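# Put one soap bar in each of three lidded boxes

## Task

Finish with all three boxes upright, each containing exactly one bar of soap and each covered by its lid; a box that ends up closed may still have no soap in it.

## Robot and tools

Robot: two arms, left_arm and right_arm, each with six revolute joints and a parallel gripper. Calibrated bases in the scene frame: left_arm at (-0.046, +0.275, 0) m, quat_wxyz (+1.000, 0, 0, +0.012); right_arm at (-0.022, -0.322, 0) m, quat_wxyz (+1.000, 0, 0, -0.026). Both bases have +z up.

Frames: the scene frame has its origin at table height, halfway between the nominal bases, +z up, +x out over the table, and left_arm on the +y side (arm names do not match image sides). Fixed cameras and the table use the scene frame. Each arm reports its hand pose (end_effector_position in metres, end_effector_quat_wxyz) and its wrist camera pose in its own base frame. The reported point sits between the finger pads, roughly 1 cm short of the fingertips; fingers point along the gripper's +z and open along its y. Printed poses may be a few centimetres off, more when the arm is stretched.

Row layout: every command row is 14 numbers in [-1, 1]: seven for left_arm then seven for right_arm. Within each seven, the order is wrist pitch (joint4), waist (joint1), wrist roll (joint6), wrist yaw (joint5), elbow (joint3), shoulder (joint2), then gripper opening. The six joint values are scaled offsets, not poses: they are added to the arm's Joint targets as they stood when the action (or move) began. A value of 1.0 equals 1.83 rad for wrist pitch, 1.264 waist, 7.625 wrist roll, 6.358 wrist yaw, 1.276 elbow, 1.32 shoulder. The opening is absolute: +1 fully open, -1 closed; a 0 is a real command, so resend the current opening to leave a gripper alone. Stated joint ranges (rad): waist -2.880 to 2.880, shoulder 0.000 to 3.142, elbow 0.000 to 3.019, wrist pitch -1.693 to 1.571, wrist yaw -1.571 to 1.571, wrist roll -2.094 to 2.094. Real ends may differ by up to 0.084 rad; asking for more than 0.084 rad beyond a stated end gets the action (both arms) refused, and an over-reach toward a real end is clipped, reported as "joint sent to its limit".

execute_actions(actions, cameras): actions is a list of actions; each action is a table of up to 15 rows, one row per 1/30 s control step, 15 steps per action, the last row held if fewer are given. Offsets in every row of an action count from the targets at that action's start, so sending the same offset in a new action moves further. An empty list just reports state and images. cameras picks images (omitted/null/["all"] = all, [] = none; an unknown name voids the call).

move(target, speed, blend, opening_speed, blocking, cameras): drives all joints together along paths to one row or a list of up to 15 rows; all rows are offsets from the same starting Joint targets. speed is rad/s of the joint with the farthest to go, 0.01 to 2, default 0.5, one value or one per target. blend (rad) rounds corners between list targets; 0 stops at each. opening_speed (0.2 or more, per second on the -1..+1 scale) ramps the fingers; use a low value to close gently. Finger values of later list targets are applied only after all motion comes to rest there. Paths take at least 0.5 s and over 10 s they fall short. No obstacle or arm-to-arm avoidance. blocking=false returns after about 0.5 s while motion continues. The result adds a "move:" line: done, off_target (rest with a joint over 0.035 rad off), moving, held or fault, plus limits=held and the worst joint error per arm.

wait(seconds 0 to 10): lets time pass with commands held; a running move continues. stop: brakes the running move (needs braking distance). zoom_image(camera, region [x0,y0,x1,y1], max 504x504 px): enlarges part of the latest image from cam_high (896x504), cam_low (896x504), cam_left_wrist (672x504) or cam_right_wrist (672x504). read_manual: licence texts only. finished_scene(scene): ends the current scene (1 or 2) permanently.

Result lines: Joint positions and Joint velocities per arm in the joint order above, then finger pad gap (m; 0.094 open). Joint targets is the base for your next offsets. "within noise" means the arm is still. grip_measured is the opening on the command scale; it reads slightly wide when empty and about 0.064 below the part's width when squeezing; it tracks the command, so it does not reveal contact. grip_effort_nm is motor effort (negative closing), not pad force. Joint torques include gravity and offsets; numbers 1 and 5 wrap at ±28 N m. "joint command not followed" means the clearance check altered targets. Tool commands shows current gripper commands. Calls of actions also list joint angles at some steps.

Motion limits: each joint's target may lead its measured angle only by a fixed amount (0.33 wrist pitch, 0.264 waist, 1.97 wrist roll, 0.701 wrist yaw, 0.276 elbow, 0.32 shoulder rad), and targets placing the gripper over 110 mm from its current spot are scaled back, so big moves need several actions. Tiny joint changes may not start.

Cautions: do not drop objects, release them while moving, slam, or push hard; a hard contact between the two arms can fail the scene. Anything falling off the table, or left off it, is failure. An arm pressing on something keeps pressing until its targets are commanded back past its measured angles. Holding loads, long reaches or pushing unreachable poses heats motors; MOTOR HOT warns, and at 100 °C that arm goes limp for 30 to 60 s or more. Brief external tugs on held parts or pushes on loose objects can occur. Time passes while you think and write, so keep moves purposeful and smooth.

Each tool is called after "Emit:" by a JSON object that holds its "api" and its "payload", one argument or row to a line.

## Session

Emit:
{"api": "execute_actions", "payload": {
  "actions": []
}}

Scene clock: 0.00 s.
left_arm: end_effector_position=(+0.2820, +0.4381, +0.1433) grip_measured=+1.000 grip_effort_nm=n/a end_effector_quat_wxyz=(+0.152, -0.543, +0.653, +0.506) | right_arm: end_effector_position=(+0.3367, +0.3360, +0.3143) grip_measured=+1.000 grip_effort_nm=n/a end_effector_quat_wxyz=(+0.207, -0.617, +0.710, +0.270)
Joint names: [wrist pitch, waist, wrist roll, wrist yaw, elbow, shoulder]
Joint positions: left_arm=[-0.387 0.714 -0.356 -1.023 0.983 1.61 0.094] | right_arm=[-1.176 0.584 -0.726 -0.588 1.338 1.338 0.094]
Joint velocities: within noise
Joint torques (N m): no reading
Motor temperatures (°C): left_arm=[27 28 29 28 35 34 31] | right_arm=[30 32 28 30 46 28 30]
Heat: left arm: hottest elbow 35 °C; right arm: hottest elbow 46 °C.
Joint targets: left_arm=[-0.385 0.714 -0.356 -1.023 1.002 1.614] | right_arm=[-1.174 0.584 -0.726 -0.588 1.364 1.342]
Tool commands: left_gripper/opening=+1.0 right_gripper/opening=+1.0

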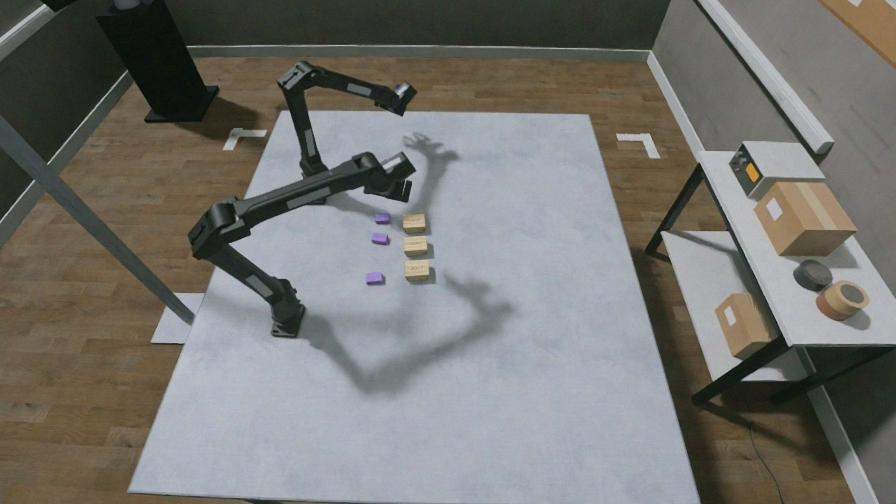

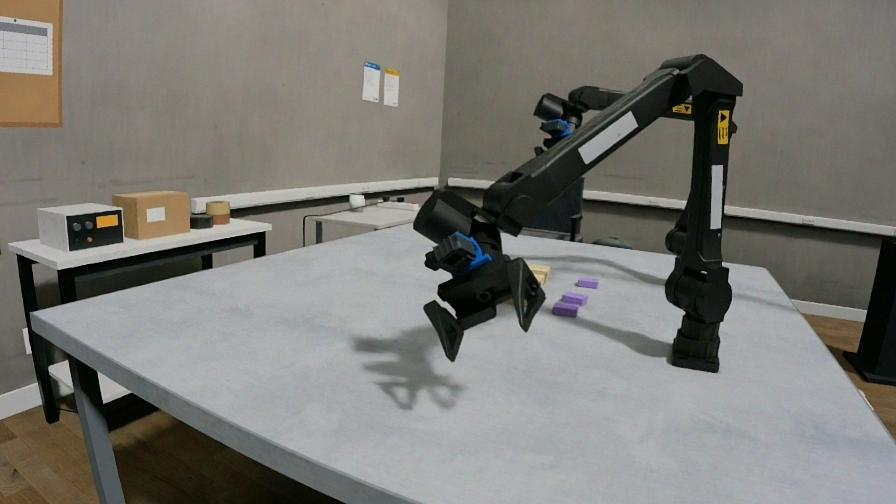

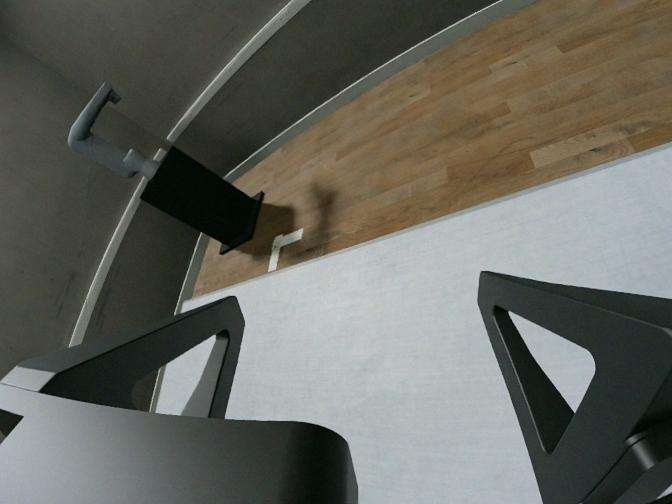

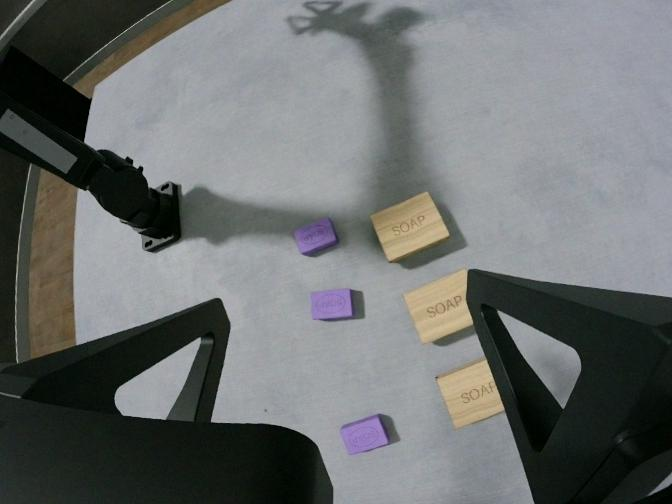

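Emit:
{"api": "move", "payload": {
  "target": [-0.6475,-0.2,-0.0265,0.161,0.5535,0.072,1,-0.155,-1.0,0.066,0.068,-0.114,-0.216,1],
  "speed": 0.6,
  "cameras": []
}}

Emit:
{"api": "move", "payload": {
  "target": [0,-0.965,0,0,0,0,1,0,-0.17,0,0,0,0,1],
  "speed": 0.6
}}

Scene clock: 49.03 s.
left_arm: end_effector_position=(+0.4547, +0.2297, +0.2450) grip_measured=+1.000 grip_effort_nm=-0.007 end_effector_quat_wxyz=(-0.006, -0.484, +0.875, +0.001) | right_arm: end_effector_position=(+0.2844, -0.1942, +0.3237) grip_measured=+1.000 grip_effort_nm=-0.051 end_effector_quat_wxyz=(+0.162, +0.204, +0.965, +0.007)
Joint names: [wrist pitch, waist, wrist roll, wrist yaw, elbow, shoulder]
Joint positions: left_arm=[-1.559 0.468 -0.544 -0.003 1.656 1.679 0.094] | right_arm=[-1.45 -0.676 -0.237 -0.157 1.23 1.065 0.094]
Joint velocities: within noise
Joint torques (N m): left_arm=[0.51 -2.08 -0.22 0.05 14.91 -16.15] | right_arm=[0.57 -0.32 0.16 -0.2 9.2 -7.12]
Motor temperatures (°C): left_arm=[27 28 29 28 42 36 30] | right_arm=[30 32 28 30 55 29 30]
Heat: left arm: hottest elbow 42 °C; right arm: hottest elbow 55 °C.
Joint targets: left_arm=[-1.570 0.461 -0.558 0.001 1.709 1.709] | right_arm=[-1.458 -0.681 -0.223 -0.155 1.218 1.057]
move: off_target (left_arm); left_arm: the elbow is farthest, 0.052 rad from its target
No camera images: "cameras" was empty.

Scene clock: 51.60 s.
left_arm: end_effector_position=(+0.3669, -0.3538, +0.2441) grip_measured=+1.000 grip_effort_nm=-0.017 end_effector_quat_wxyz=(-0.005, +0.111, +0.994, +0.004) | right_arm: end_effector_position=(+0.2369, -0.2498, +0.3235) grip_measured=+1.000 grip_effort_nm=-0.051 end_effector_quat_wxyz=(+0.161, +0.306, +0.938, -0.010)
Joint names: [wrist pitch, waist, wrist roll, wrist yaw, elbow, shoulder]
Joint positions: left_arm=[-1.559 -0.767 -0.544 -0.001 1.656 1.681 0.094] | right_arm=[-1.45 -0.889 -0.236 -0.157 1.23 1.065 0.094]
Joint velocities: within noise
Joint torques (N m): left_arm=[0.61 -0.97 -0.22 -0.04 14.91 -16.32] | right_arm=[0.57 -0.5 0.12 -0.22 9.21 -7.06]
Motor temperatures (°C): left_arm=[27 28 29 28 43 36 30] | right_arm=[30 32 28 30 55 29 30]
Heat: left arm: hottest elbow 43 °C; right arm: hottest elbow 55 °C.
Joint targets: left_arm=[-1.570 -0.758 -0.558 0.000 1.709 1.709] | right_arm=[-1.458 -0.896 -0.223 -0.156 1.218 1.057]
move: off_target (left_arm); left_arm: the elbow is farthest, 0.053 rad from its target

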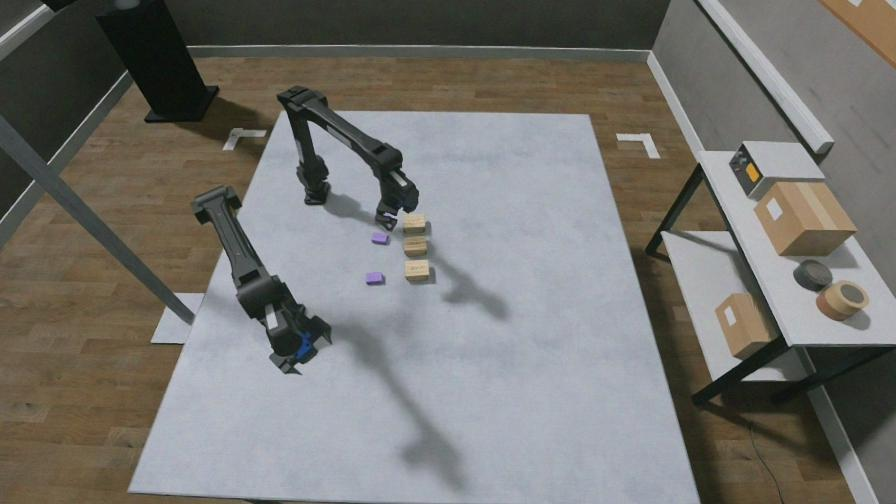

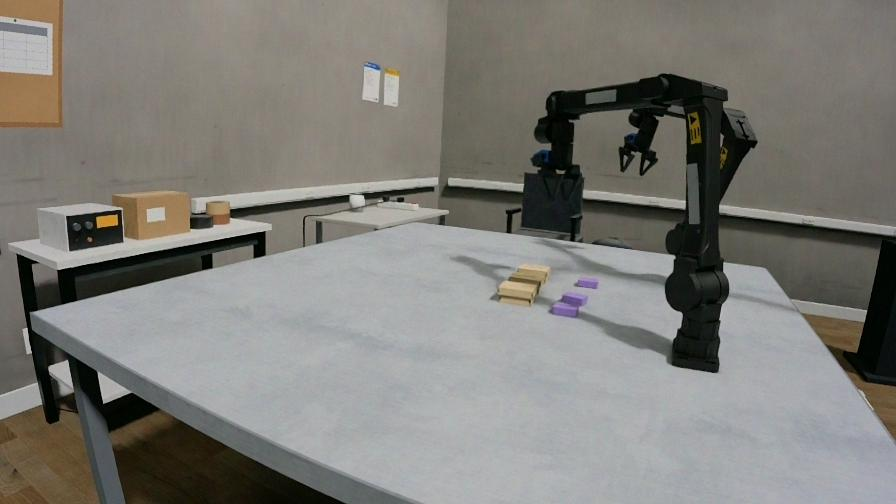

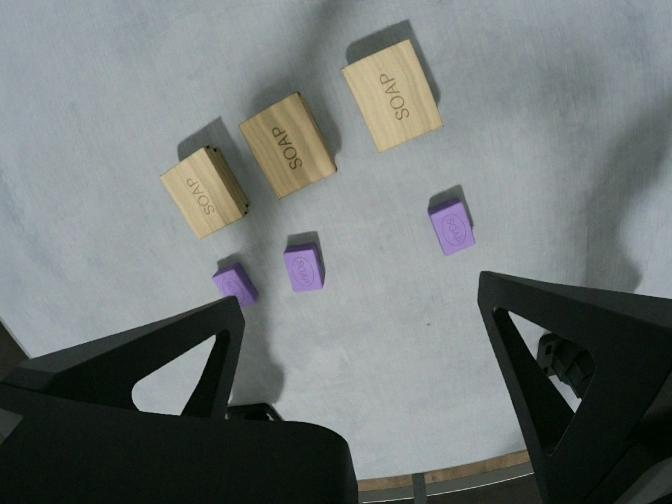

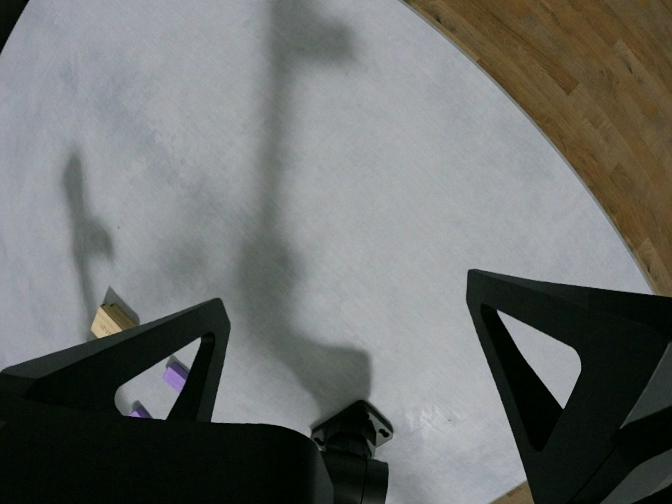

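Emit:
{"api": "move", "payload": {
  "target": [0.1333,0,-0.045,0,0.0204,0.175,0.85,0,0,0,0,0,0,1],
  "speed": 0.4,
  "cameras": ["cam_left_wrist"]
}}

Scene clock: 119.57 s.
left_arm: end_effector_position=(+0.4208, -0.4058, +0.1296) grip_measured=+0.853 grip_effort_nm=-0.139 end_effector_quat_wxyz=(-0.001, -0.060, +0.998, +0.001) | right_arm: end_effector_position=(+0.2369, -0.2498, +0.3235) grip_measured=+1.000 grip_effort_nm=-0.051 end_effector_quat_wxyz=(+0.161, +0.306, +0.938, -0.010)
Joint names: [wrist pitch, waist, wrist roll, wrist yaw, elbow, shoulder]
Joint positions: left_arm=[-1.34 -0.767 -0.886 -0.001 1.682 1.916 0.087] | right_arm=[-1.45 -0.889 -0.236 -0.157 1.23 1.065 0.094]
Joint velocities: within noise
Joint torques (N m): left_arm=[1.62 -0.97 -0.25 -0.06 14.69 -20.42] | right_arm=[0.58 -0.56 0.12 -0.22 9.2 -7.12]
Motor temperatures (°C): left_arm=[27 28 29 28 53 35 30] | right_arm=[30 32 28 30 55 29 30]
Heat: left arm: hottest elbow 53 °C; right arm: hottest elbow 55 °C.
Joint targets: left_arm=[-1.326 -0.758 -0.901 0.000 1.735 1.940] | right_arm=[-1.458 -0.896 -0.223 -0.156 1.218 1.057]
move: off_target (left_arm); left_arm: the elbow is farthest, 0.053 rad from its target
Images, in order (width x height): cam_left_wrist 672x504.

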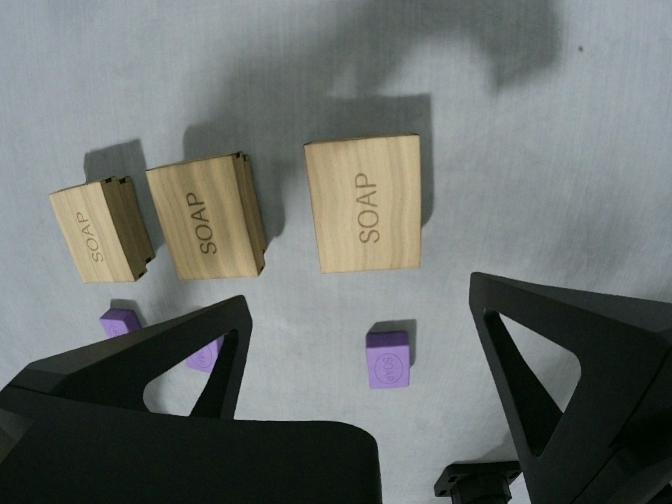

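Emit:
{"api": "move", "payload": {
  "target": [0.0669,0.0047,0.0089,0,-0.0864,0.0568,0.85,0,0,0,0,0,0,1],
  "speed": 0.3,
  "cameras": ["cam_left_wrist"]
}}

Scene clock: 155.73 s.
left_arm: end_effector_position=(+0.4281, -0.4109, +0.0640) grip_measured=+0.853 grip_effort_nm=-0.154 end_effector_quat_wxyz=(-0.004, -0.042, +0.999, +0.005) | right_arm: end_effector_position=(+0.2369, -0.2498, +0.3235) grip_measured=+1.000 grip_effort_nm=-0.056 end_effector_quat_wxyz=(+0.161, +0.306, +0.938, -0.010)
Joint names: [wrist pitch, waist, wrist roll, wrist yaw, elbow, shoulder]
Joint positions: left_arm=[-1.216 -0.764 -0.848 -0.001 1.629 1.997 0.087] | right_arm=[-1.45 -0.889 -0.236 -0.157 1.23 1.065 0.094]
Joint velocities: within noise
Joint torques (N m): left_arm=[1.55 -0.73 0.11 -0.06 9.17 -22.01] | right_arm=[0.58 -0.5 0.12 -0.22 9.21 -7.12]
Motor temperatures (°C): left_arm=[27 28 29 28 54 37 30] | right_arm=[30 32 28 30 55 29 30]
Heat: left arm: hottest elbow 54 °C; right arm: hottest elbow 55 °C.
Joint targets: left_arm=[-1.204 -0.752 -0.833 0.000 1.625 2.015] | right_arm=[-1.458 -0.896 -0.223 -0.156 1.218 1.057]
move: done
Images, in order (width x height): cam_left_wrist 672x504.

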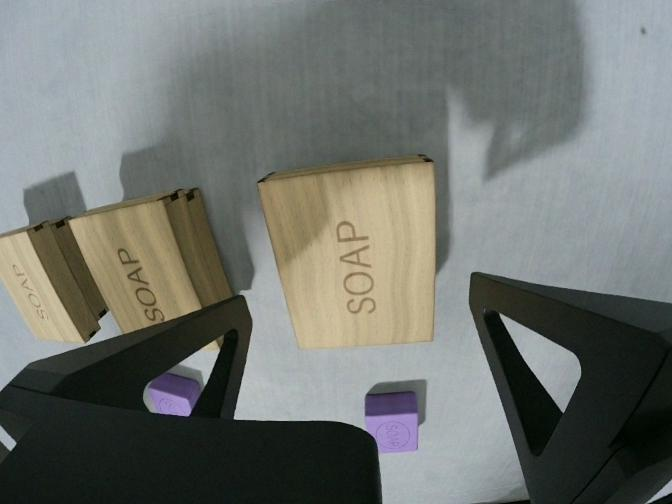

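Emit:
{"api": "move", "payload": {
  "target": [0.0423,0,0,0,-0.0413,0.0144,0.85,0,0,0,0,0,0,1],
  "speed": 0.15,
  "cameras": ["cam_left_wrist"]
}}

Scene clock: 188.03 s.
left_arm: end_effector_position=(+0.4281, -0.4110, +0.0453) grip_measured=+0.853 grip_effort_nm=-0.144 end_effector_quat_wxyz=(+0.005, -0.041, +0.999, -0.004) | right_arm: end_effector_position=(+0.2369, -0.2498, +0.3235) grip_measured=+1.000 grip_effort_nm=-0.051 end_effector_quat_wxyz=(+0.161, +0.306, +0.938, -0.010)
Joint names: [wrist pitch, waist, wrist roll, wrist yaw, elbow, shoulder]
Joint positions: left_arm=[-1.139 -0.764 -0.847 -0.001 1.582 2.001 0.087] | right_arm=[-1.45 -0.889 -0.236 -0.157 1.23 1.065 0.094]
Joint velocities: within noise
Joint torques (N m): left_arm=[1.52 -0.67 0.11 -0.06 8.34 -20.25] | right_arm=[0.57 -0.5 0.12 -0.22 9.21 -7.06]
Motor temperatures (°C): left_arm=[27 28 29 28 49 41 30] | right_arm=[30 32 28 30 54 29 30]
Heat: left arm: hottest elbow 49 °C; right arm: hottest elbow 54 °C.
Joint targets: left_arm=[-1.127 -0.753 -0.833 0.000 1.572 2.034] | right_arm=[-1.458 -0.896 -0.223 -0.156 1.218 1.057]
move: done
Images, in order (width x height): cam_left_wrist 672x504.

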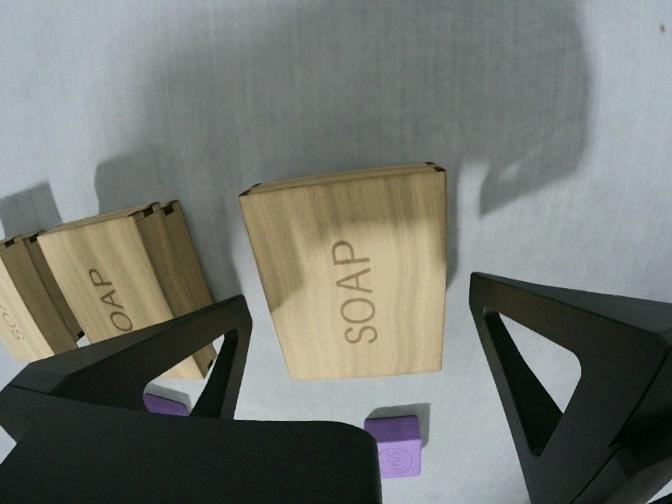

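Emit:
{"api": "move", "payload": {
  "target": [0,0,0,0,0,0.0057,0.85,0,0,0,0,0,0,1],
  "speed": 0.05,
  "cameras": []
}}

Emit:
{"api": "move", "payload": {
  "target": [0,0,0,0,0,0,0.3,0,0,0,0,0,0,1],
  "opening_speed": 0.5,
  "cameras": ["cam_left_wrist"]
}}

Scene clock: 199.77 s.
left_arm: end_effector_position=(+0.4280, -0.4105, +0.0414) grip_measured=+0.853 grip_effort_nm=-0.149 end_effector_quat_wxyz=(+0.003, -0.042, +0.999, -0.002) | right_arm: end_effector_position=(+0.2369, -0.2498, +0.3235) grip_measured=+1.000 grip_effort_nm=-0.051 end_effector_quat_wxyz=(+0.161, +0.306, +0.938, -0.010)
Joint names: [wrist pitch, waist, wrist roll, wrist yaw, elbow, shoulder]
Joint positions: left_arm=[-1.139 -0.764 -0.847 -0.001 1.582 2.007 0.087] | right_arm=[-1.45 -0.889 -0.236 -0.157 1.23 1.065 0.094]
Joint velocities: within noise
Joint torques (N m): left_arm=[1.61 -0.73 0.1 -0.05 8.27 -20.07] | right_arm=[0.58 -0.5 0.12 -0.22 9.21 -7.12]
Motor temperatures (°C): left_arm=[27 28 29 28 49 40 30] | right_arm=[30 32 28 30 54 29 30]
Heat: left arm: hottest elbow 49 °C; right arm: hottest elbow 54 °C.
Joint targets: left_arm=[-1.126 -0.752 -0.833 0.000 1.572 2.041] | right_arm=[-1.458 -0.896 -0.223 -0.156 1.218 1.057]
move: done
No camera images: "cameras" was empty.

Scene clock: 201.13 s.
left_arm: end_effector_position=(+0.4280, -0.4105, +0.0414) grip_measured=+0.384 grip_effort_nm=-0.989 end_effector_quat_wxyz=(+0.003, -0.042, +0.999, -0.002) | right_arm: end_effector_position=(+0.2369, -0.2498, +0.3235) grip_measured=+1.000 grip_effort_nm=-0.056 end_effector_quat_wxyz=(+0.161, +0.306, +0.938, -0.010)
Joint names: [wrist pitch, waist, wrist roll, wrist yaw, elbow, shoulder]
Joint positions: left_arm=[-1.139 -0.764 -0.847 -0.001 1.582 2.007 0.065] | right_arm=[-1.45 -0.889 -0.236 -0.157 1.23 1.065 0.094]
Joint velocities: within noise
Joint torques (N m): left_arm=[1.58 -0.73 0.1 -0.05 8.28 -20.31] | right_arm=[0.57 -0.5 0.12 -0.22 9.21 -7.12]
Motor temperatures (°C): left_arm=[27 28 29 28 48 40 30] | right_arm=[30 32 28 30 54 29 30]
Heat: left arm: hottest elbow 48 °C; right arm: hottest elbow 54 °C.
Joint targets: left_arm=[-1.126 -0.752 -0.833 0.000 1.572 2.041] | right_arm=[-1.458 -0.896 -0.223 -0.156 1.218 1.057]
move: done
Images, in order (width x height): cam_left_wrist 672x504.

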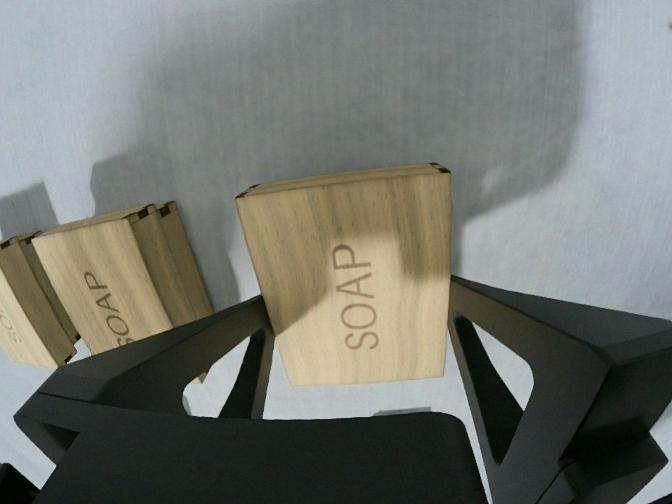

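Emit:
{"api": "move", "payload": {
  "target": [
    [-0.1026,0,0,0,0.1252,-0.0811,0.3,0,0,0,0,0,0,1],
    [-0.071,-0.0934,-0.0161,0,-0.0456,-0.1739,0.3,0,0,0,0,0,0,1]
  ],
  "speed": 0.25,
  "cameras": ["cam_left_wrist"]
}}

Scene clock: 219.30 s.
left_arm: end_effector_position=(+0.3555, -0.4165, +0.1164) grip_measured=+0.380 grip_effort_nm=-1.048 end_effector_quat_wxyz=(-0.002, -0.039, +0.999, +0.003) | right_arm: end_effector_position=(+0.2369, -0.2498, +0.3235) grip_measured=+1.000 grip_effort_nm=-0.056 end_effector_quat_wxyz=(+0.161, +0.306, +0.938, -0.010)
Joint names: [wrist pitch, waist, wrist roll, wrist yaw, elbow, shoulder]
Joint positions: left_arm=[-1.269 -0.864 -0.941 -0.001 1.524 1.833 0.065] | right_arm=[-1.45 -0.889 -0.236 -0.157 1.23 1.065 0.094]
Joint velocities: within noise
Joint torques (N m): left_arm=[1.57 -2.08 -0.2 -0.06 8.69 -22.95] | right_arm=[0.57 -0.56 0.12 -0.22 9.22 -7.06]
Motor temperatures (°C): left_arm=[27 28 29 28 48 40 31] | right_arm=[30 32 28 30 54 29 30]
Heat: left arm: hottest elbow 48 °C; right arm: hottest elbow 54 °C.
Joint targets: left_arm=[-1.256 -0.871 -0.956 0.000 1.513 1.812] | right_arm=[-1.458 -0.896 -0.223 -0.156 1.218 1.057]
move: done
Images, in order (width x height): cam_left_wrist 672x504.

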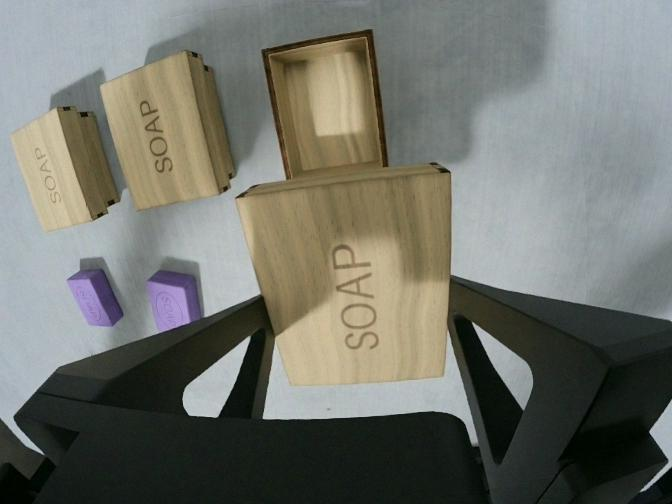

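Emit:
{"api": "move", "payload": {
  "target": [
    [-0.1588,-0.043,-0.0072,0,0.5705,0.332,0.3,0,0,0,0,0,0,1],
    [-0.0564,-0.043,-0.0072,0,0.4161,0.3533,0.3,0,0,0,0,0,0,1]
  ],
  "speed": 0.3,
  "cameras": ["cam_left_wrist"]
}}

Scene clock: 252.00 s.
left_arm: end_effector_position=(+0.4186, -0.5439, +0.0575) grip_measured=+0.380 grip_effort_nm=-1.038 end_effector_quat_wxyz=(-0.001, -0.041, +0.999, +0.003) | right_arm: end_effector_position=(+0.2369, -0.2498, +0.3235) grip_measured=+1.000 grip_effort_nm=-0.056 end_effector_quat_wxyz=(+0.161, +0.306, +0.938, -0.010)
Joint names: [wrist pitch, waist, wrist roll, wrist yaw, elbow, shoulder]
Joint positions: left_arm=[-1.372 -0.914 -0.997 -0.001 2.05 2.255 0.065] | right_arm=[-1.45 -0.889 -0.236 -0.157 1.23 1.065 0.094]
Joint velocities: within noise
Joint torques (N m): left_arm=[1.68 -2.37 -0.22 -0.06 9.58 -25.76] | right_arm=[0.57 -0.5 0.12 -0.22 9.21 -7.06]
Motor temperatures (°C): left_arm=[27 28 29 28 45 42 31] | right_arm=[29 32 28 30 54 29 30]
Heat: left arm: hottest elbow 45 °C; right arm: hottest elbow 54 °C.
Joint targets: left_arm=[-1.360 -0.925 -1.011 0.000 2.045 2.278] | right_arm=[-1.458 -0.896 -0.223 -0.156 1.218 1.057]
move: done
Images, in order (width x height): cam_left_wrist 672x504.

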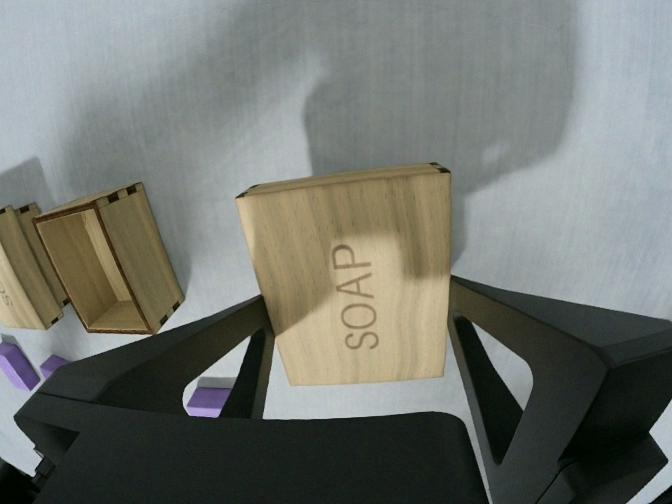

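Emit:
{"api": "move", "payload": {
  "target": [0.0385,0,0,0,-0.0357,0.0198,0.3,0,0,0,0,0,0,1],
  "speed": 0.08,
  "cameras": []
}}

Scene clock: 264.73 s.
left_arm: end_effector_position=(+0.4196, -0.5452, +0.0313) grip_measured=+0.380 grip_effort_nm=-1.043 end_effector_quat_wxyz=(+0.002, -0.041, +0.999, -0.002) | right_arm: end_effector_position=(+0.2369, -0.2498, +0.3235) grip_measured=+1.000 grip_effort_nm=-0.051 end_effector_quat_wxyz=(+0.161, +0.306, +0.938, -0.010)
Joint names: [wrist pitch, waist, wrist roll, wrist yaw, elbow, shoulder]
Joint positions: left_arm=[-1.302 -0.914 -0.997 -0.001 2.008 2.271 0.065] | right_arm=[-1.45 -0.889 -0.236 -0.157 1.23 1.065 0.094]
Joint velocities: within noise
Joint torques (N m): left_arm=[1.65 -2.37 -0.22 -0.06 8.96 -24.64] | right_arm=[0.58 -0.5 0.12 -0.22 9.21 -7.06]
Motor temperatures (°C): left_arm=[27 28 29 28 44 43 31] | right_arm=[29 32 28 30 54 29 30]
Heat: left arm: hottest elbow 44 °C; right arm: hottest elbow 54 °C.
Joint targets: left_arm=[-1.289 -0.925 -1.011 0.000 1.999 2.304] | right_arm=[-1.458 -0.896 -0.223 -0.156 1.218 1.057]
move: done
No camera images: "cameras" was empty.

Emit:
{"api": "move", "payload": {
  "target": [0,0,0,0,0,0.0075,0.3,0,0,0,0,0,0,1],
  "speed": 0.04,
  "cameras": ["cam_low"]
}}

Emit:
{"api": "zoom_image", "payload": {
  "camera": "cam_low",
  "region": [490, 230, 610, 310]
}}

Scene clock: 278.77 s.
left_arm: end_effector_position=(+0.4193, -0.5447, +0.0264) grip_measured=+0.380 grip_effort_nm=-1.038 end_effector_quat_wxyz=(+0.000, -0.041, +0.999, +0.000) | right_arm: end_effector_position=(+0.2369, -0.2498, +0.3235) grip_measured=+1.000 grip_effort_nm=-0.051 end_effector_quat_wxyz=(+0.161, +0.306, +0.938, -0.010)
Joint names: [wrist pitch, waist, wrist roll, wrist yaw, elbow, shoulder]
Joint positions: left_arm=[-1.301 -0.914 -0.997 -0.001 2.008 2.278 0.065] | right_arm=[-1.45 -0.889 -0.236 -0.157 1.23 1.065 0.094]
Joint velocities: within noise
Joint torques (N m): left_arm=[1.57 -2.37 -0.22 -0.06 8.92 -24.53] | right_arm=[0.58 -0.5 0.12 -0.22 9.21 -7.06]
Motor temperatures (°C): left_arm=[27 28 29 28 45 41 32] | right_arm=[29 32 28 30 54 29 30]
Heat: left arm: hottest elbow 45 °C; right arm: hottest elbow 54 °C.
Joint targets: left_arm=[-1.289 -0.925 -1.011 0.000 1.999 2.314] | right_arm=[-1.458 -0.896 -0.223 -0.156 1.218 1.057]
move: off_target (left_arm); left_arm: the shoulder is farthest, 0.036 rad from its target
Images, in order (width x height): cam_low 896x504.

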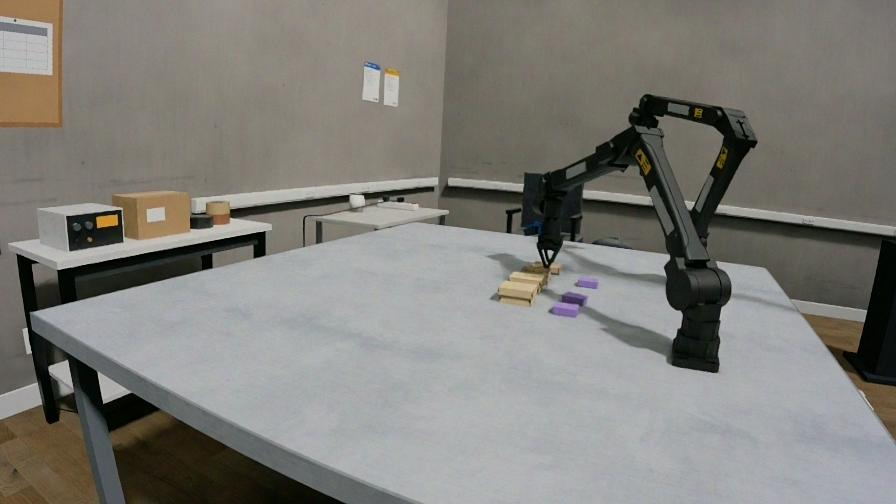

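Scaled by 4.200 from the camera's 896x504 image, which has a finer 1280x720 frame.

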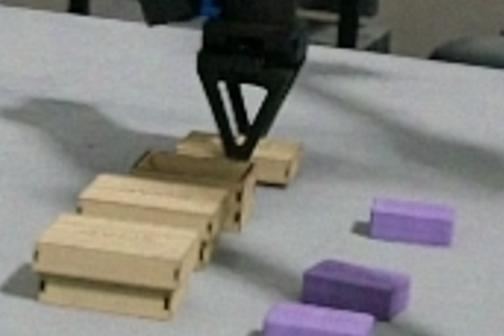

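Emit:
{"api": "move", "payload": {
  "target": [0.003,0,0,0,-0.002,0.003,0.3,0,0,0,0,0,0,1],
  "speed": 0.03,
  "cameras": []
}}

Emit:
{"api": "move", "payload": {
  "target": [0.002,0,0,0,-0.002,0.003,0.3,0,0,0,0,0,0,1],
  "speed": 0.03,
  "cameras": []
}}

Scene clock: 287.07 s.
left_arm: end_effector_position=(+0.4198, -0.5454, +0.0249) grip_measured=+0.380 grip_effort_nm=-1.043 end_effector_quat_wxyz=(+0.001, -0.041, +0.999, -0.001) | right_arm: end_effector_position=(+0.2369, -0.2498, +0.3235) grip_measured=+1.000 grip_effort_nm=-0.046 end_effector_quat_wxyz=(+0.161, +0.306, +0.938, -0.010)
Joint names: [wrist pitch, waist, wrist roll, wrist yaw, elbow, shoulder]
Joint positions: left_arm=[-1.297 -0.914 -0.997 -0.001 2.008 2.28 0.065] | right_arm=[-1.45 -0.889 -0.236 -0.157 1.23 1.065 0.094]
Joint velocities: within noise
Joint torques (N m): left_arm=[1.54 -2.32 -0.22 -0.07 8.68 -24.41] | right_arm=[0.58 -0.5 0.12 -0.22 9.21 -7.06]
Motor temperatures (°C): left_arm=[27 28 29 28 45 42 32] | right_arm=[29 32 28 30 54 29 30]
Heat: left arm: hottest elbow 45 °C; right arm: hottest elbow 54 °C.
Joint targets: left_arm=[-1.284 -0.925 -1.011 0.000 1.996 2.318] | right_arm=[-1.458 -0.896 -0.223 -0.156 1.218 1.057]
move: off_target (left_arm); left_arm: the shoulder is farthest, 0.038 rad from its target
No camera images: "cameras" was empty.

Scene clock: 287.77 s.
left_arm: end_effector_position=(+0.4202, -0.5458, +0.0229) grip_measured=+0.380 grip_effort_nm=-1.033 end_effector_quat_wxyz=(+0.001, -0.041, +0.999, -0.001) | right_arm: end_effector_position=(+0.2369, -0.2498, +0.3235) grip_measured=+1.000 grip_effort_nm=-0.051 end_effector_quat_wxyz=(+0.161, +0.306, +0.938, -0.010)
Joint names: [wrist pitch, waist, wrist roll, wrist yaw, elbow, shoulder]
Joint positions: left_arm=[-1.293 -0.914 -0.997 -0.001 2.008 2.283 0.065] | right_arm=[-1.45 -0.889 -0.236 -0.157 1.23 1.065 0.094]
Joint velocities: within noise
Joint torques (N m): left_arm=[1.61 -2.37 -0.22 -0.06 8.44 -24.18] | right_arm=[0.58 -0.5 0.12 -0.22 9.21 -7.06]
Motor temperatures (°C): left_arm=[27 28 29 28 45 42 32] | right_arm=[29 32 28 30 54 29 30]
Heat: left arm: hottest elbow 45 °C; right arm: hottest elbow 54 °C.
Joint targets: left_arm=[-1.280 -0.925 -1.011 0.000 1.994 2.322] | right_arm=[-1.458 -0.896 -0.223 -0.156 1.218 1.057]
move: off_target (left_arm); left_arm: the shoulder is farthest, 0.039 rad from its target
No camera images: "cameras" was empty.

Emit:
{"api": "move", "payload": {
  "target": [0.001,0,0,0,-0.001,0.0025,0.3,0,0,0,0,0,0,1],
  "speed": 0.03,
  "cameras": []
}}

Emit:
{"api": "move", "payload": {
  "target": [0,0,0,0,0,0,0.85,0,0,0,0,0,0,1],
  "opening_speed": 0.5,
  "cameras": ["cam_left_wrist"]
}}

Scene clock: 297.93 s.
left_arm: end_effector_position=(+0.4202, -0.5459, +0.0226) grip_measured=+0.380 grip_effort_nm=-1.038 end_effector_quat_wxyz=(+0.001, -0.041, +0.999, -0.001) | right_arm: end_effector_position=(+0.2369, -0.2498, +0.3235) grip_measured=+1.000 grip_effort_nm=-0.056 end_effector_quat_wxyz=(+0.161, +0.306, +0.938, -0.010)
Joint names: [wrist pitch, waist, wrist roll, wrist yaw, elbow, shoulder]
Joint positions: left_arm=[-1.292 -0.914 -0.997 -0.001 2.007 2.283 0.065] | right_arm=[-1.45 -0.889 -0.236 -0.157 1.23 1.065 0.094]
Joint velocities: within noise
Joint torques (N m): left_arm=[1.62 -2.37 -0.22 -0.06 8.42 -24.06] | right_arm=[0.57 -0.56 0.12 -0.22 9.21 -7.06]
Motor temperatures (°C): left_arm=[27 28 29 28 45 42 32] | right_arm=[29 32 28 30 54 29 30]
Heat: left arm: hottest elbow 45 °C; right arm: hottest elbow 54 °C.
Joint targets: left_arm=[-1.278 -0.925 -1.011 0.000 1.992 2.325] | right_arm=[-1.458 -0.896 -0.223 -0.156 1.218 1.057]
move: off_target (left_arm); left_arm: the shoulder is farthest, 0.042 rad from its target
No camera images: "cameras" was empty.

Scene clock: 299.37 s.
left_arm: end_effector_position=(+0.4193, -0.5447, +0.0184) grip_measured=+0.846 grip_effort_nm=0.129 end_effector_quat_wxyz=(-0.001, -0.041, +0.999, +0.002) | right_arm: end_effector_position=(+0.2369, -0.2498, +0.3235) grip_measured=+1.000 grip_effort_nm=-0.051 end_effector_quat_wxyz=(+0.161, +0.306, +0.938, -0.010)
Joint names: [wrist pitch, waist, wrist roll, wrist yaw, elbow, shoulder]
Joint positions: left_arm=[-1.29 -0.914 -0.997 -0.001 2.003 2.287 0.087] | right_arm=[-1.45 -0.889 -0.236 -0.157 1.23 1.065 0.094]
Joint velocities: within noise
Joint torques (N m): left_arm=[1.55 -2.37 -0.22 -0.06 8.73 -24.47] | right_arm=[0.57 -0.5 0.12 -0.22 9.21 -7.06]
Motor temperatures (°C): left_arm=[27 28 29 28 45 42 32] | right_arm=[29 32 28 30 54 29 30]
Heat: left arm: hottest elbow 45 °C; right arm: hottest elbow 54 °C.
Joint targets: left_arm=[-1.278 -0.925 -1.011 0.000 1.993 2.325] | right_arm=[-1.458 -0.896 -0.223 -0.156 1.218 1.057]
move: off_target (left_arm); left_arm: the shoulder is farthest, 0.038 rad from its target
Images, in order (width x height): cam_left_wrist 672x504.

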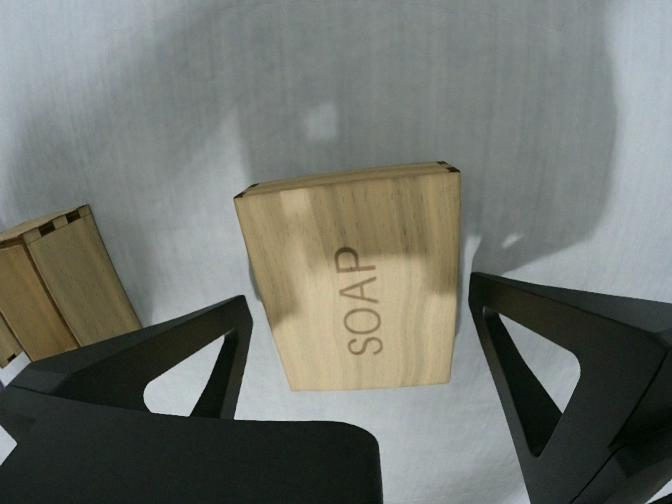

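Emit:
{"api": "move", "payload": {
  "target": [
    [-0.1468,0,0,0,0.1944,-0.0871,0.85,0,0,0,0,0,0,1],
    [0.0297,-0.0709,-0.0133,0,-0.464,-0.45,0.3,0,0,0,0,0,0,1]
  ],
  "speed": 0.4,
  "cameras": ["cam_left_wrist"]
}}

Scene clock: 328.83 s.
left_arm: end_effector_position=(+0.2763, -0.4351, +0.1178) grip_measured=+0.304 grip_effort_nm=-0.149 end_effector_quat_wxyz=(-0.001, -0.047, +0.999, +0.002) | right_arm: end_effector_position=(+0.2369, -0.2498, +0.3235) grip_measured=+1.000 grip_effort_nm=-0.051 end_effector_quat_wxyz=(+0.161, +0.306, +0.938, -0.010)
Joint names: [wrist pitch, waist, wrist roll, wrist yaw, elbow, shoulder]
Joint positions: left_arm=[-1.236 -1.004 -1.098 -0.001 1.411 1.751 0.061] | right_arm=[-1.45 -0.889 -0.236 -0.157 1.23 1.065 0.094]
Joint velocities: within noise
Joint torques (N m): left_arm=[1.54 -2.37 -0.22 -0.07 8.57 -21.13] | right_arm=[0.59 -0.5 0.12 -0.22 9.21 -7.12]
Motor temperatures (°C): left_arm=[27 28 29 28 45 44 31] | right_arm=[29 32 28 30 54 29 30]
Heat: left arm: hottest elbow 45 °C; right arm: hottest elbow 54 °C.
Joint targets: left_arm=[-1.224 -1.015 -1.113 0.000 1.400 1.731] | right_arm=[-1.458 -0.896 -0.223 -0.156 1.218 1.057]
move: done
Images, in order (width x height): cam_left_wrist 672x504.

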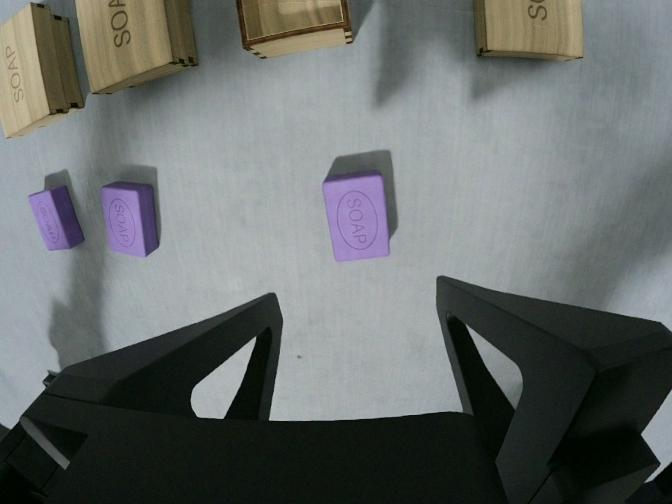

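Emit:
{"api": "move", "payload": {
  "target": [
    [0.0682,-0.0085,0.0046,0,-0.0625,0.0636,0.3,0,0,0,0,0,0,1],
    [0.131,-0.0085,0.0046,0,-0.1039,0.1102,0.3,0,0,0,0,0,0,1]
  ],
  "speed": [0.3,0.15],
  "cameras": ["cam_left_wrist"]
}}

Scene clock: 350.20 s.
left_arm: end_effector_position=(+0.2702, -0.4353, +0.0224) grip_measured=+0.303 grip_effort_nm=-0.149 end_effector_quat_wxyz=(+0.000, -0.039, +0.999, +0.000) | right_arm: end_effector_position=(+0.2369, -0.2498, +0.3235) grip_measured=+1.000 grip_effort_nm=-0.046 end_effector_quat_wxyz=(+0.161, +0.306, +0.938, -0.010)
Joint names: [wrist pitch, waist, wrist roll, wrist yaw, elbow, shoulder]
Joint positions: left_arm=[-0.997 -1.015 -1.092 -0.001 1.276 1.851 0.061] | right_arm=[-1.45 -0.889 -0.236 -0.157 1.23 1.065 0.094]
Joint velocities: within noise
Joint torques (N m): left_arm=[1.54 -2.43 0.11 -0.07 7.73 -17.32] | right_arm=[0.57 -0.5 0.12 -0.22 9.21 -7.06]
Motor temperatures (°C): left_arm=[27 28 29 28 43 41 30] | right_arm=[29 32 28 30 54 29 30]
Heat: left arm: hottest elbow 43 °C; right arm: hottest elbow 54 °C.
Joint targets: left_arm=[-0.984 -1.025 -1.078 0.000 1.268 1.877] | right_arm=[-1.458 -0.896 -0.223 -0.156 1.218 1.057]
move: done
Images, in order (width x height): cam_left_wrist 672x504.

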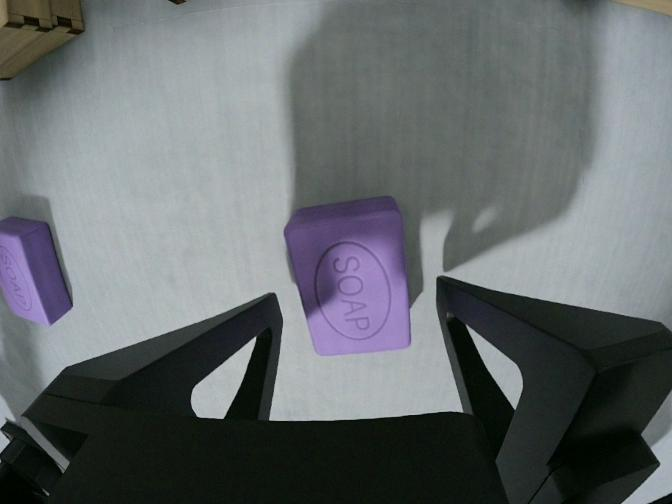

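Emit:
{"api": "move", "payload": {
  "target": [0,0,0,0,0,0,-0.33,0,0,0,0,0,0,1],
  "opening_speed": 0.5,
  "cameras": []
}}

Emit:
{"api": "move", "payload": {
  "target": [
    [-0.1441,0,0,0,0.1528,-0.1106,-0.33,0,0,0,0,0,0,1],
    [-0.1931,0.2145,0.0319,0,0.3774,0.0682,-0.33,0,0,0,0,0,0,1]
  ],
  "speed": 0.35,
  "cameras": ["cam_left_wrist"]
}}

Scene clock: 376.53 s.
left_arm: end_effector_position=(+0.2703, -0.4354, +0.0224) grip_measured=-0.203 grip_effort_nm=-1.009 end_effector_quat_wxyz=(+0.000, -0.038, +0.999, +0.000) | right_arm: end_effector_position=(+0.2369, -0.2498, +0.3235) grip_measured=+1.000 grip_effort_nm=-0.051 end_effector_quat_wxyz=(+0.161, +0.306, +0.938, -0.010)
Joint names: [wrist pitch, waist, wrist roll, wrist yaw, elbow, shoulder]
Joint positions: left_arm=[-0.996 -1.015 -1.091 -0.001 1.276 1.851 0.037] | right_arm=[-1.45 -0.889 -0.236 -0.157 1.23 1.065 0.094]
Joint velocities: within noise
Joint torques (N m): left_arm=[1.57 -2.37 0.1 -0.07 7.73 -17.44] | right_arm=[0.58 -0.56 0.12 -0.22 9.22 -7.12]
Motor temperatures (°C): left_arm=[27 28 29 28 42 40 30] | right_arm=[29 32 28 30 54 29 30]
Heat: left arm: hottest elbow 42 °C; right arm: hottest elbow 54 °C.
Joint targets: left_arm=[-0.984 -1.025 -1.078 0.000 1.268 1.877] | right_arm=[-1.458 -0.896 -0.223 -0.156 1.218 1.057]
move: done
No camera images: "cameras" was empty.

Scene clock: 379.00 s.
left_arm: end_effector_position=(+0.4319, -0.4048, +0.1204) grip_measured=-0.205 grip_effort_nm=-1.038 end_effector_quat_wxyz=(+0.000, -0.048, +0.999, +0.001) | right_arm: end_effector_position=(+0.2369, -0.2498, +0.3235) grip_measured=+1.000 grip_effort_nm=-0.051 end_effector_quat_wxyz=(+0.161, +0.306, +0.938, -0.010)
Joint names: [wrist pitch, waist, wrist roll, wrist yaw, elbow, shoulder]
Joint positions: left_arm=[-1.326 -0.753 -0.849 -0.001 1.694 1.94 0.037] | right_arm=[-1.45 -0.889 -0.236 -0.157 1.23 1.065 0.094]
Joint velocities: within noise
Joint torques (N m): left_arm=[0.51 -1.67 0.1 -0.05 14.89 -20.6] | right_arm=[0.57 -0.5 0.12 -0.22 9.2 -7.06]
Motor temperatures (°C): left_arm=[27 28 29 28 42 40 30] | right_arm=[29 32 28 30 54 29 30]
Heat: left arm: hottest elbow 42 °C; right arm: hottest elbow 54 °C.
Joint targets: left_arm=[-1.338 -0.754 -0.834 0.000 1.749 1.967] | right_arm=[-1.458 -0.896 -0.223 -0.156 1.218 1.057]
move: off_target (left_arm); left_arm: the elbow is farthest, 0.055 rad from its target
Images, in order (width x height): cam_left_wrist 672x504.

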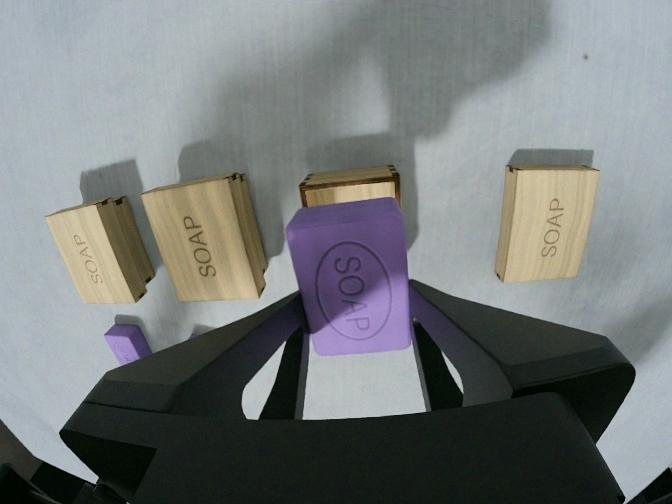

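Emit:
{"api": "move", "payload": {
  "target": [0.088,-0.0174,0,0,-0.1164,0.0382,-0.33,0,0,0,0,0,0,1],
  "speed": 0.2,
  "cameras": ["cam_left_wrist","cam_low"]
}}

Emit:
{"api": "zoom_image", "payload": {
  "camera": "cam_low",
  "region": [490, 230, 610, 310]
}}

Scene clock: 389.20 s.
left_arm: end_effector_position=(+0.4266, -0.4107, +0.0587) grip_measured=-0.205 grip_effort_nm=-1.038 end_effector_quat_wxyz=(-0.001, -0.041, +0.999, +0.001) | right_arm: end_effector_position=(+0.2369, -0.2498, +0.3235) grip_measured=+1.000 grip_effort_nm=-0.046 end_effector_quat_wxyz=(+0.161, +0.306, +0.938, -0.010)
Joint names: [wrist pitch, waist, wrist roll, wrist yaw, elbow, shoulder]
Joint positions: left_arm=[-1.189 -0.766 -0.848 -0.001 1.608 1.993 0.037] | right_arm=[-1.45 -0.889 -0.236 -0.157 1.23 1.065 0.094]
Joint velocities: within noise
Joint torques (N m): left_arm=[1.61 -2.37 0.1 -0.04 8.87 -20.95] | right_arm=[0.58 -0.56 0.12 -0.22 9.21 -7.12]
Motor temperatures (°C): left_arm=[27 28 29 28 46 40 31] | right_arm=[29 32 28 30 54 29 30]
Heat: left arm: hottest elbow 46 °C; right arm: hottest elbow 54 °C.
Joint targets: left_arm=[-1.177 -0.776 -0.834 0.000 1.601 2.017] | right_arm=[-1.458 -0.896 -0.223 -0.156 1.218 1.057]
move: done
Images, in order (width x height): cam_low 896x504, cam_left_wrist 672x504.

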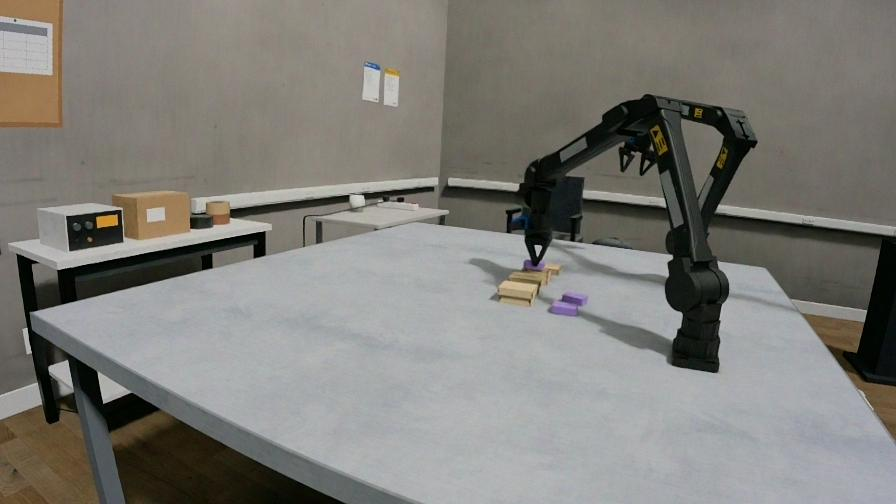

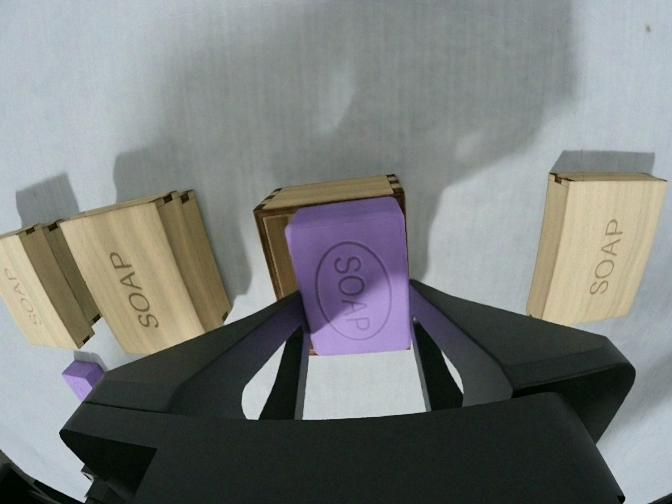

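Scaled by 4.200 from the camera's 896x504 image, which has a finer 1280x720 frame.

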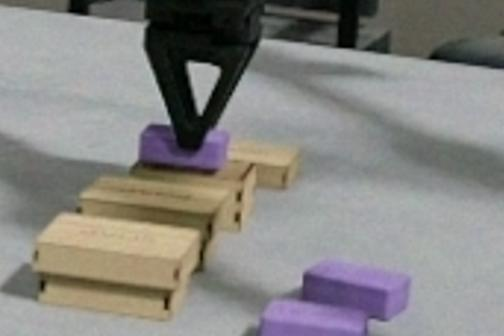

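Emit:
{"api": "move", "payload": {
  "target": [0.0091,-0.0016,0,0,-0.035,-0.0508,-0.33,0,0,0,0,0,0,1],
  "speed": 0.15,
  "cameras": ["cam_left_wrist"]
}}

Scene clock: 425.47 s.
left_arm: end_effector_position=(+0.4180, -0.4027, +0.0544) grip_measured=-0.205 grip_effort_nm=-1.038 end_effector_quat_wxyz=(-0.004, -0.041, +0.999, +0.004) | right_arm: end_effector_position=(+0.2369, -0.2498, +0.3235) grip_measured=+1.000 grip_effort_nm=-0.056 end_effector_quat_wxyz=(+0.161, +0.306, +0.938, -0.010)
Joint names: [wrist pitch, waist, wrist roll, wrist yaw, elbow, shoulder]
Joint positions: left_arm=[-1.173 -0.766 -0.848 -0.001 1.565 1.974 0.037] | right_arm=[-1.45 -0.889 -0.236 -0.157 1.23 1.065 0.094]
Joint velocities: within noise
Joint torques (N m): left_arm=[1.61 -2.49 0.1 -0.05 8.5 -25] | right_arm=[0.57 -0.56 0.12 -0.22 9.21 -7.06]
Motor temperatures (°C): left_arm=[27 28 29 28 44 40 32] | right_arm=[29 32 28 30 54 29 30]
Heat: left arm: hottest elbow 44 °C; right arm: hottest elbow 54 °C.
Joint targets: left_arm=[-1.160 -0.778 -0.834 0.000 1.556 1.950] | right_arm=[-1.458 -0.896 -0.223 -0.156 1.218 1.057]
move: done
Images, in order (width x height): cam_left_wrist 672x504.

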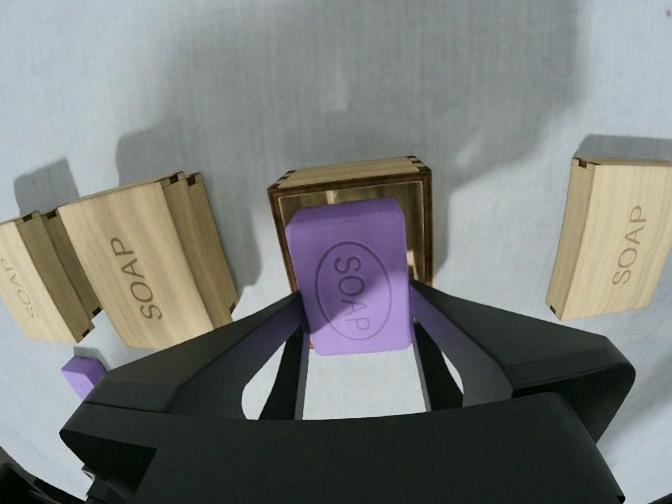

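Emit:
{"api": "move", "payload": {
  "target": [0.0164,0,0,0,-0.012,0.0439,-0.33,0,0,0,0,0,0,1],
  "speed": 0.1,
  "cameras": []
}}

Scene clock: 439.53 s.
left_arm: end_effector_position=(+0.4189, -0.4040, +0.0476) grip_measured=-0.205 grip_effort_nm=-1.038 end_effector_quat_wxyz=(+0.001, -0.041, +0.999, +0.000) | right_arm: end_effector_position=(+0.2369, -0.2498, +0.3235) grip_measured=+1.000 grip_effort_nm=-0.051 end_effector_quat_wxyz=(+0.161, +0.306, +0.938, -0.010)
Joint names: [wrist pitch, waist, wrist roll, wrist yaw, elbow, shoulder]
Joint positions: left_arm=[-1.142 -0.767 -0.848 -0.001 1.55 1.977 0.037] | right_arm=[-1.45 -0.889 -0.236 -0.157 1.23 1.065 0.094]
Joint velocities: within noise
Joint torques (N m): left_arm=[1.52 -2.43 0.1 -0.05 8.28 -19.72] | right_arm=[0.58 -0.5 0.12 -0.22 9.22 -7]
Motor temperatures (°C): left_arm=[27 28 29 28 44 43 32] | right_arm=[29 32 28 30 54 29 30]
Heat: left arm: hottest elbow 44 °C; right arm: hottest elbow 54 °C.
Joint targets: left_arm=[-1.130 -0.778 -0.834 0.000 1.541 2.008] | right_arm=[-1.458 -0.896 -0.223 -0.156 1.218 1.057]
move: done
No camera images: "cameras" was empty.

Emit:
{"api": "move", "payload": {
  "target": [0.001,0,0,0,-0.001,0.0083,-0.33,0,0,0,0,0,0,1],
  "speed": 0.05,
  "cameras": ["cam_left_wrist"]
}}

Scene clock: 446.33 s.
left_arm: end_effector_position=(+0.4181, -0.4032, +0.0409) grip_measured=-0.205 grip_effort_nm=-1.038 end_effector_quat_wxyz=(-0.003, -0.041, +0.999, +0.004) | right_arm: end_effector_position=(+0.2369, -0.2498, +0.3235) grip_measured=+1.000 grip_effort_nm=-0.051 end_effector_quat_wxyz=(+0.161, +0.306, +0.938, -0.010)
Joint names: [wrist pitch, waist, wrist roll, wrist yaw, elbow, shoulder]
Joint positions: left_arm=[-1.142 -0.767 -0.848 -0.001 1.55 1.989 0.037] | right_arm=[-1.45 -0.889 -0.236 -0.157 1.23 1.065 0.094]
Joint velocities: within noise
Joint torques (N m): left_arm=[1.62 -2.43 0.1 -0.05 8.24 -20.19] | right_arm=[0.57 -0.5 0.12 -0.22 9.21 -7.12]
Motor temperatures (°C): left_arm=[27 28 29 28 44 42 32] | right_arm=[29 32 28 30 54 29 30]
Heat: left arm: hottest elbow 44 °C; right arm: hottest elbow 54 °C.
Joint targets: left_arm=[-1.128 -0.778 -0.834 0.000 1.540 2.019] | right_arm=[-1.458 -0.896 -0.223 -0.156 1.218 1.057]
move: done
Images, in order (width x height): cam_left_wrist 672x504.

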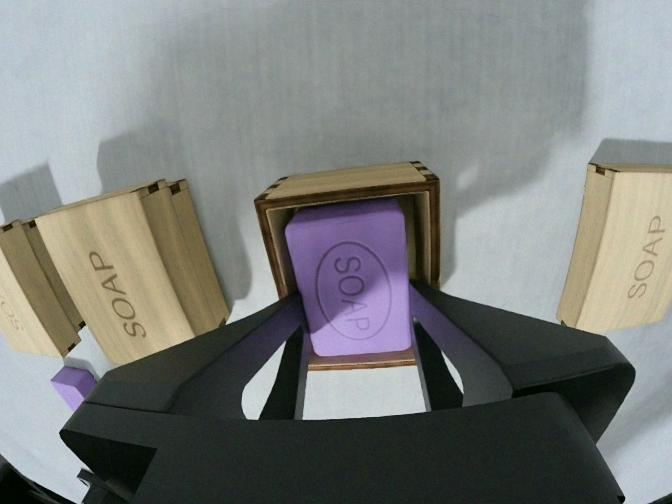

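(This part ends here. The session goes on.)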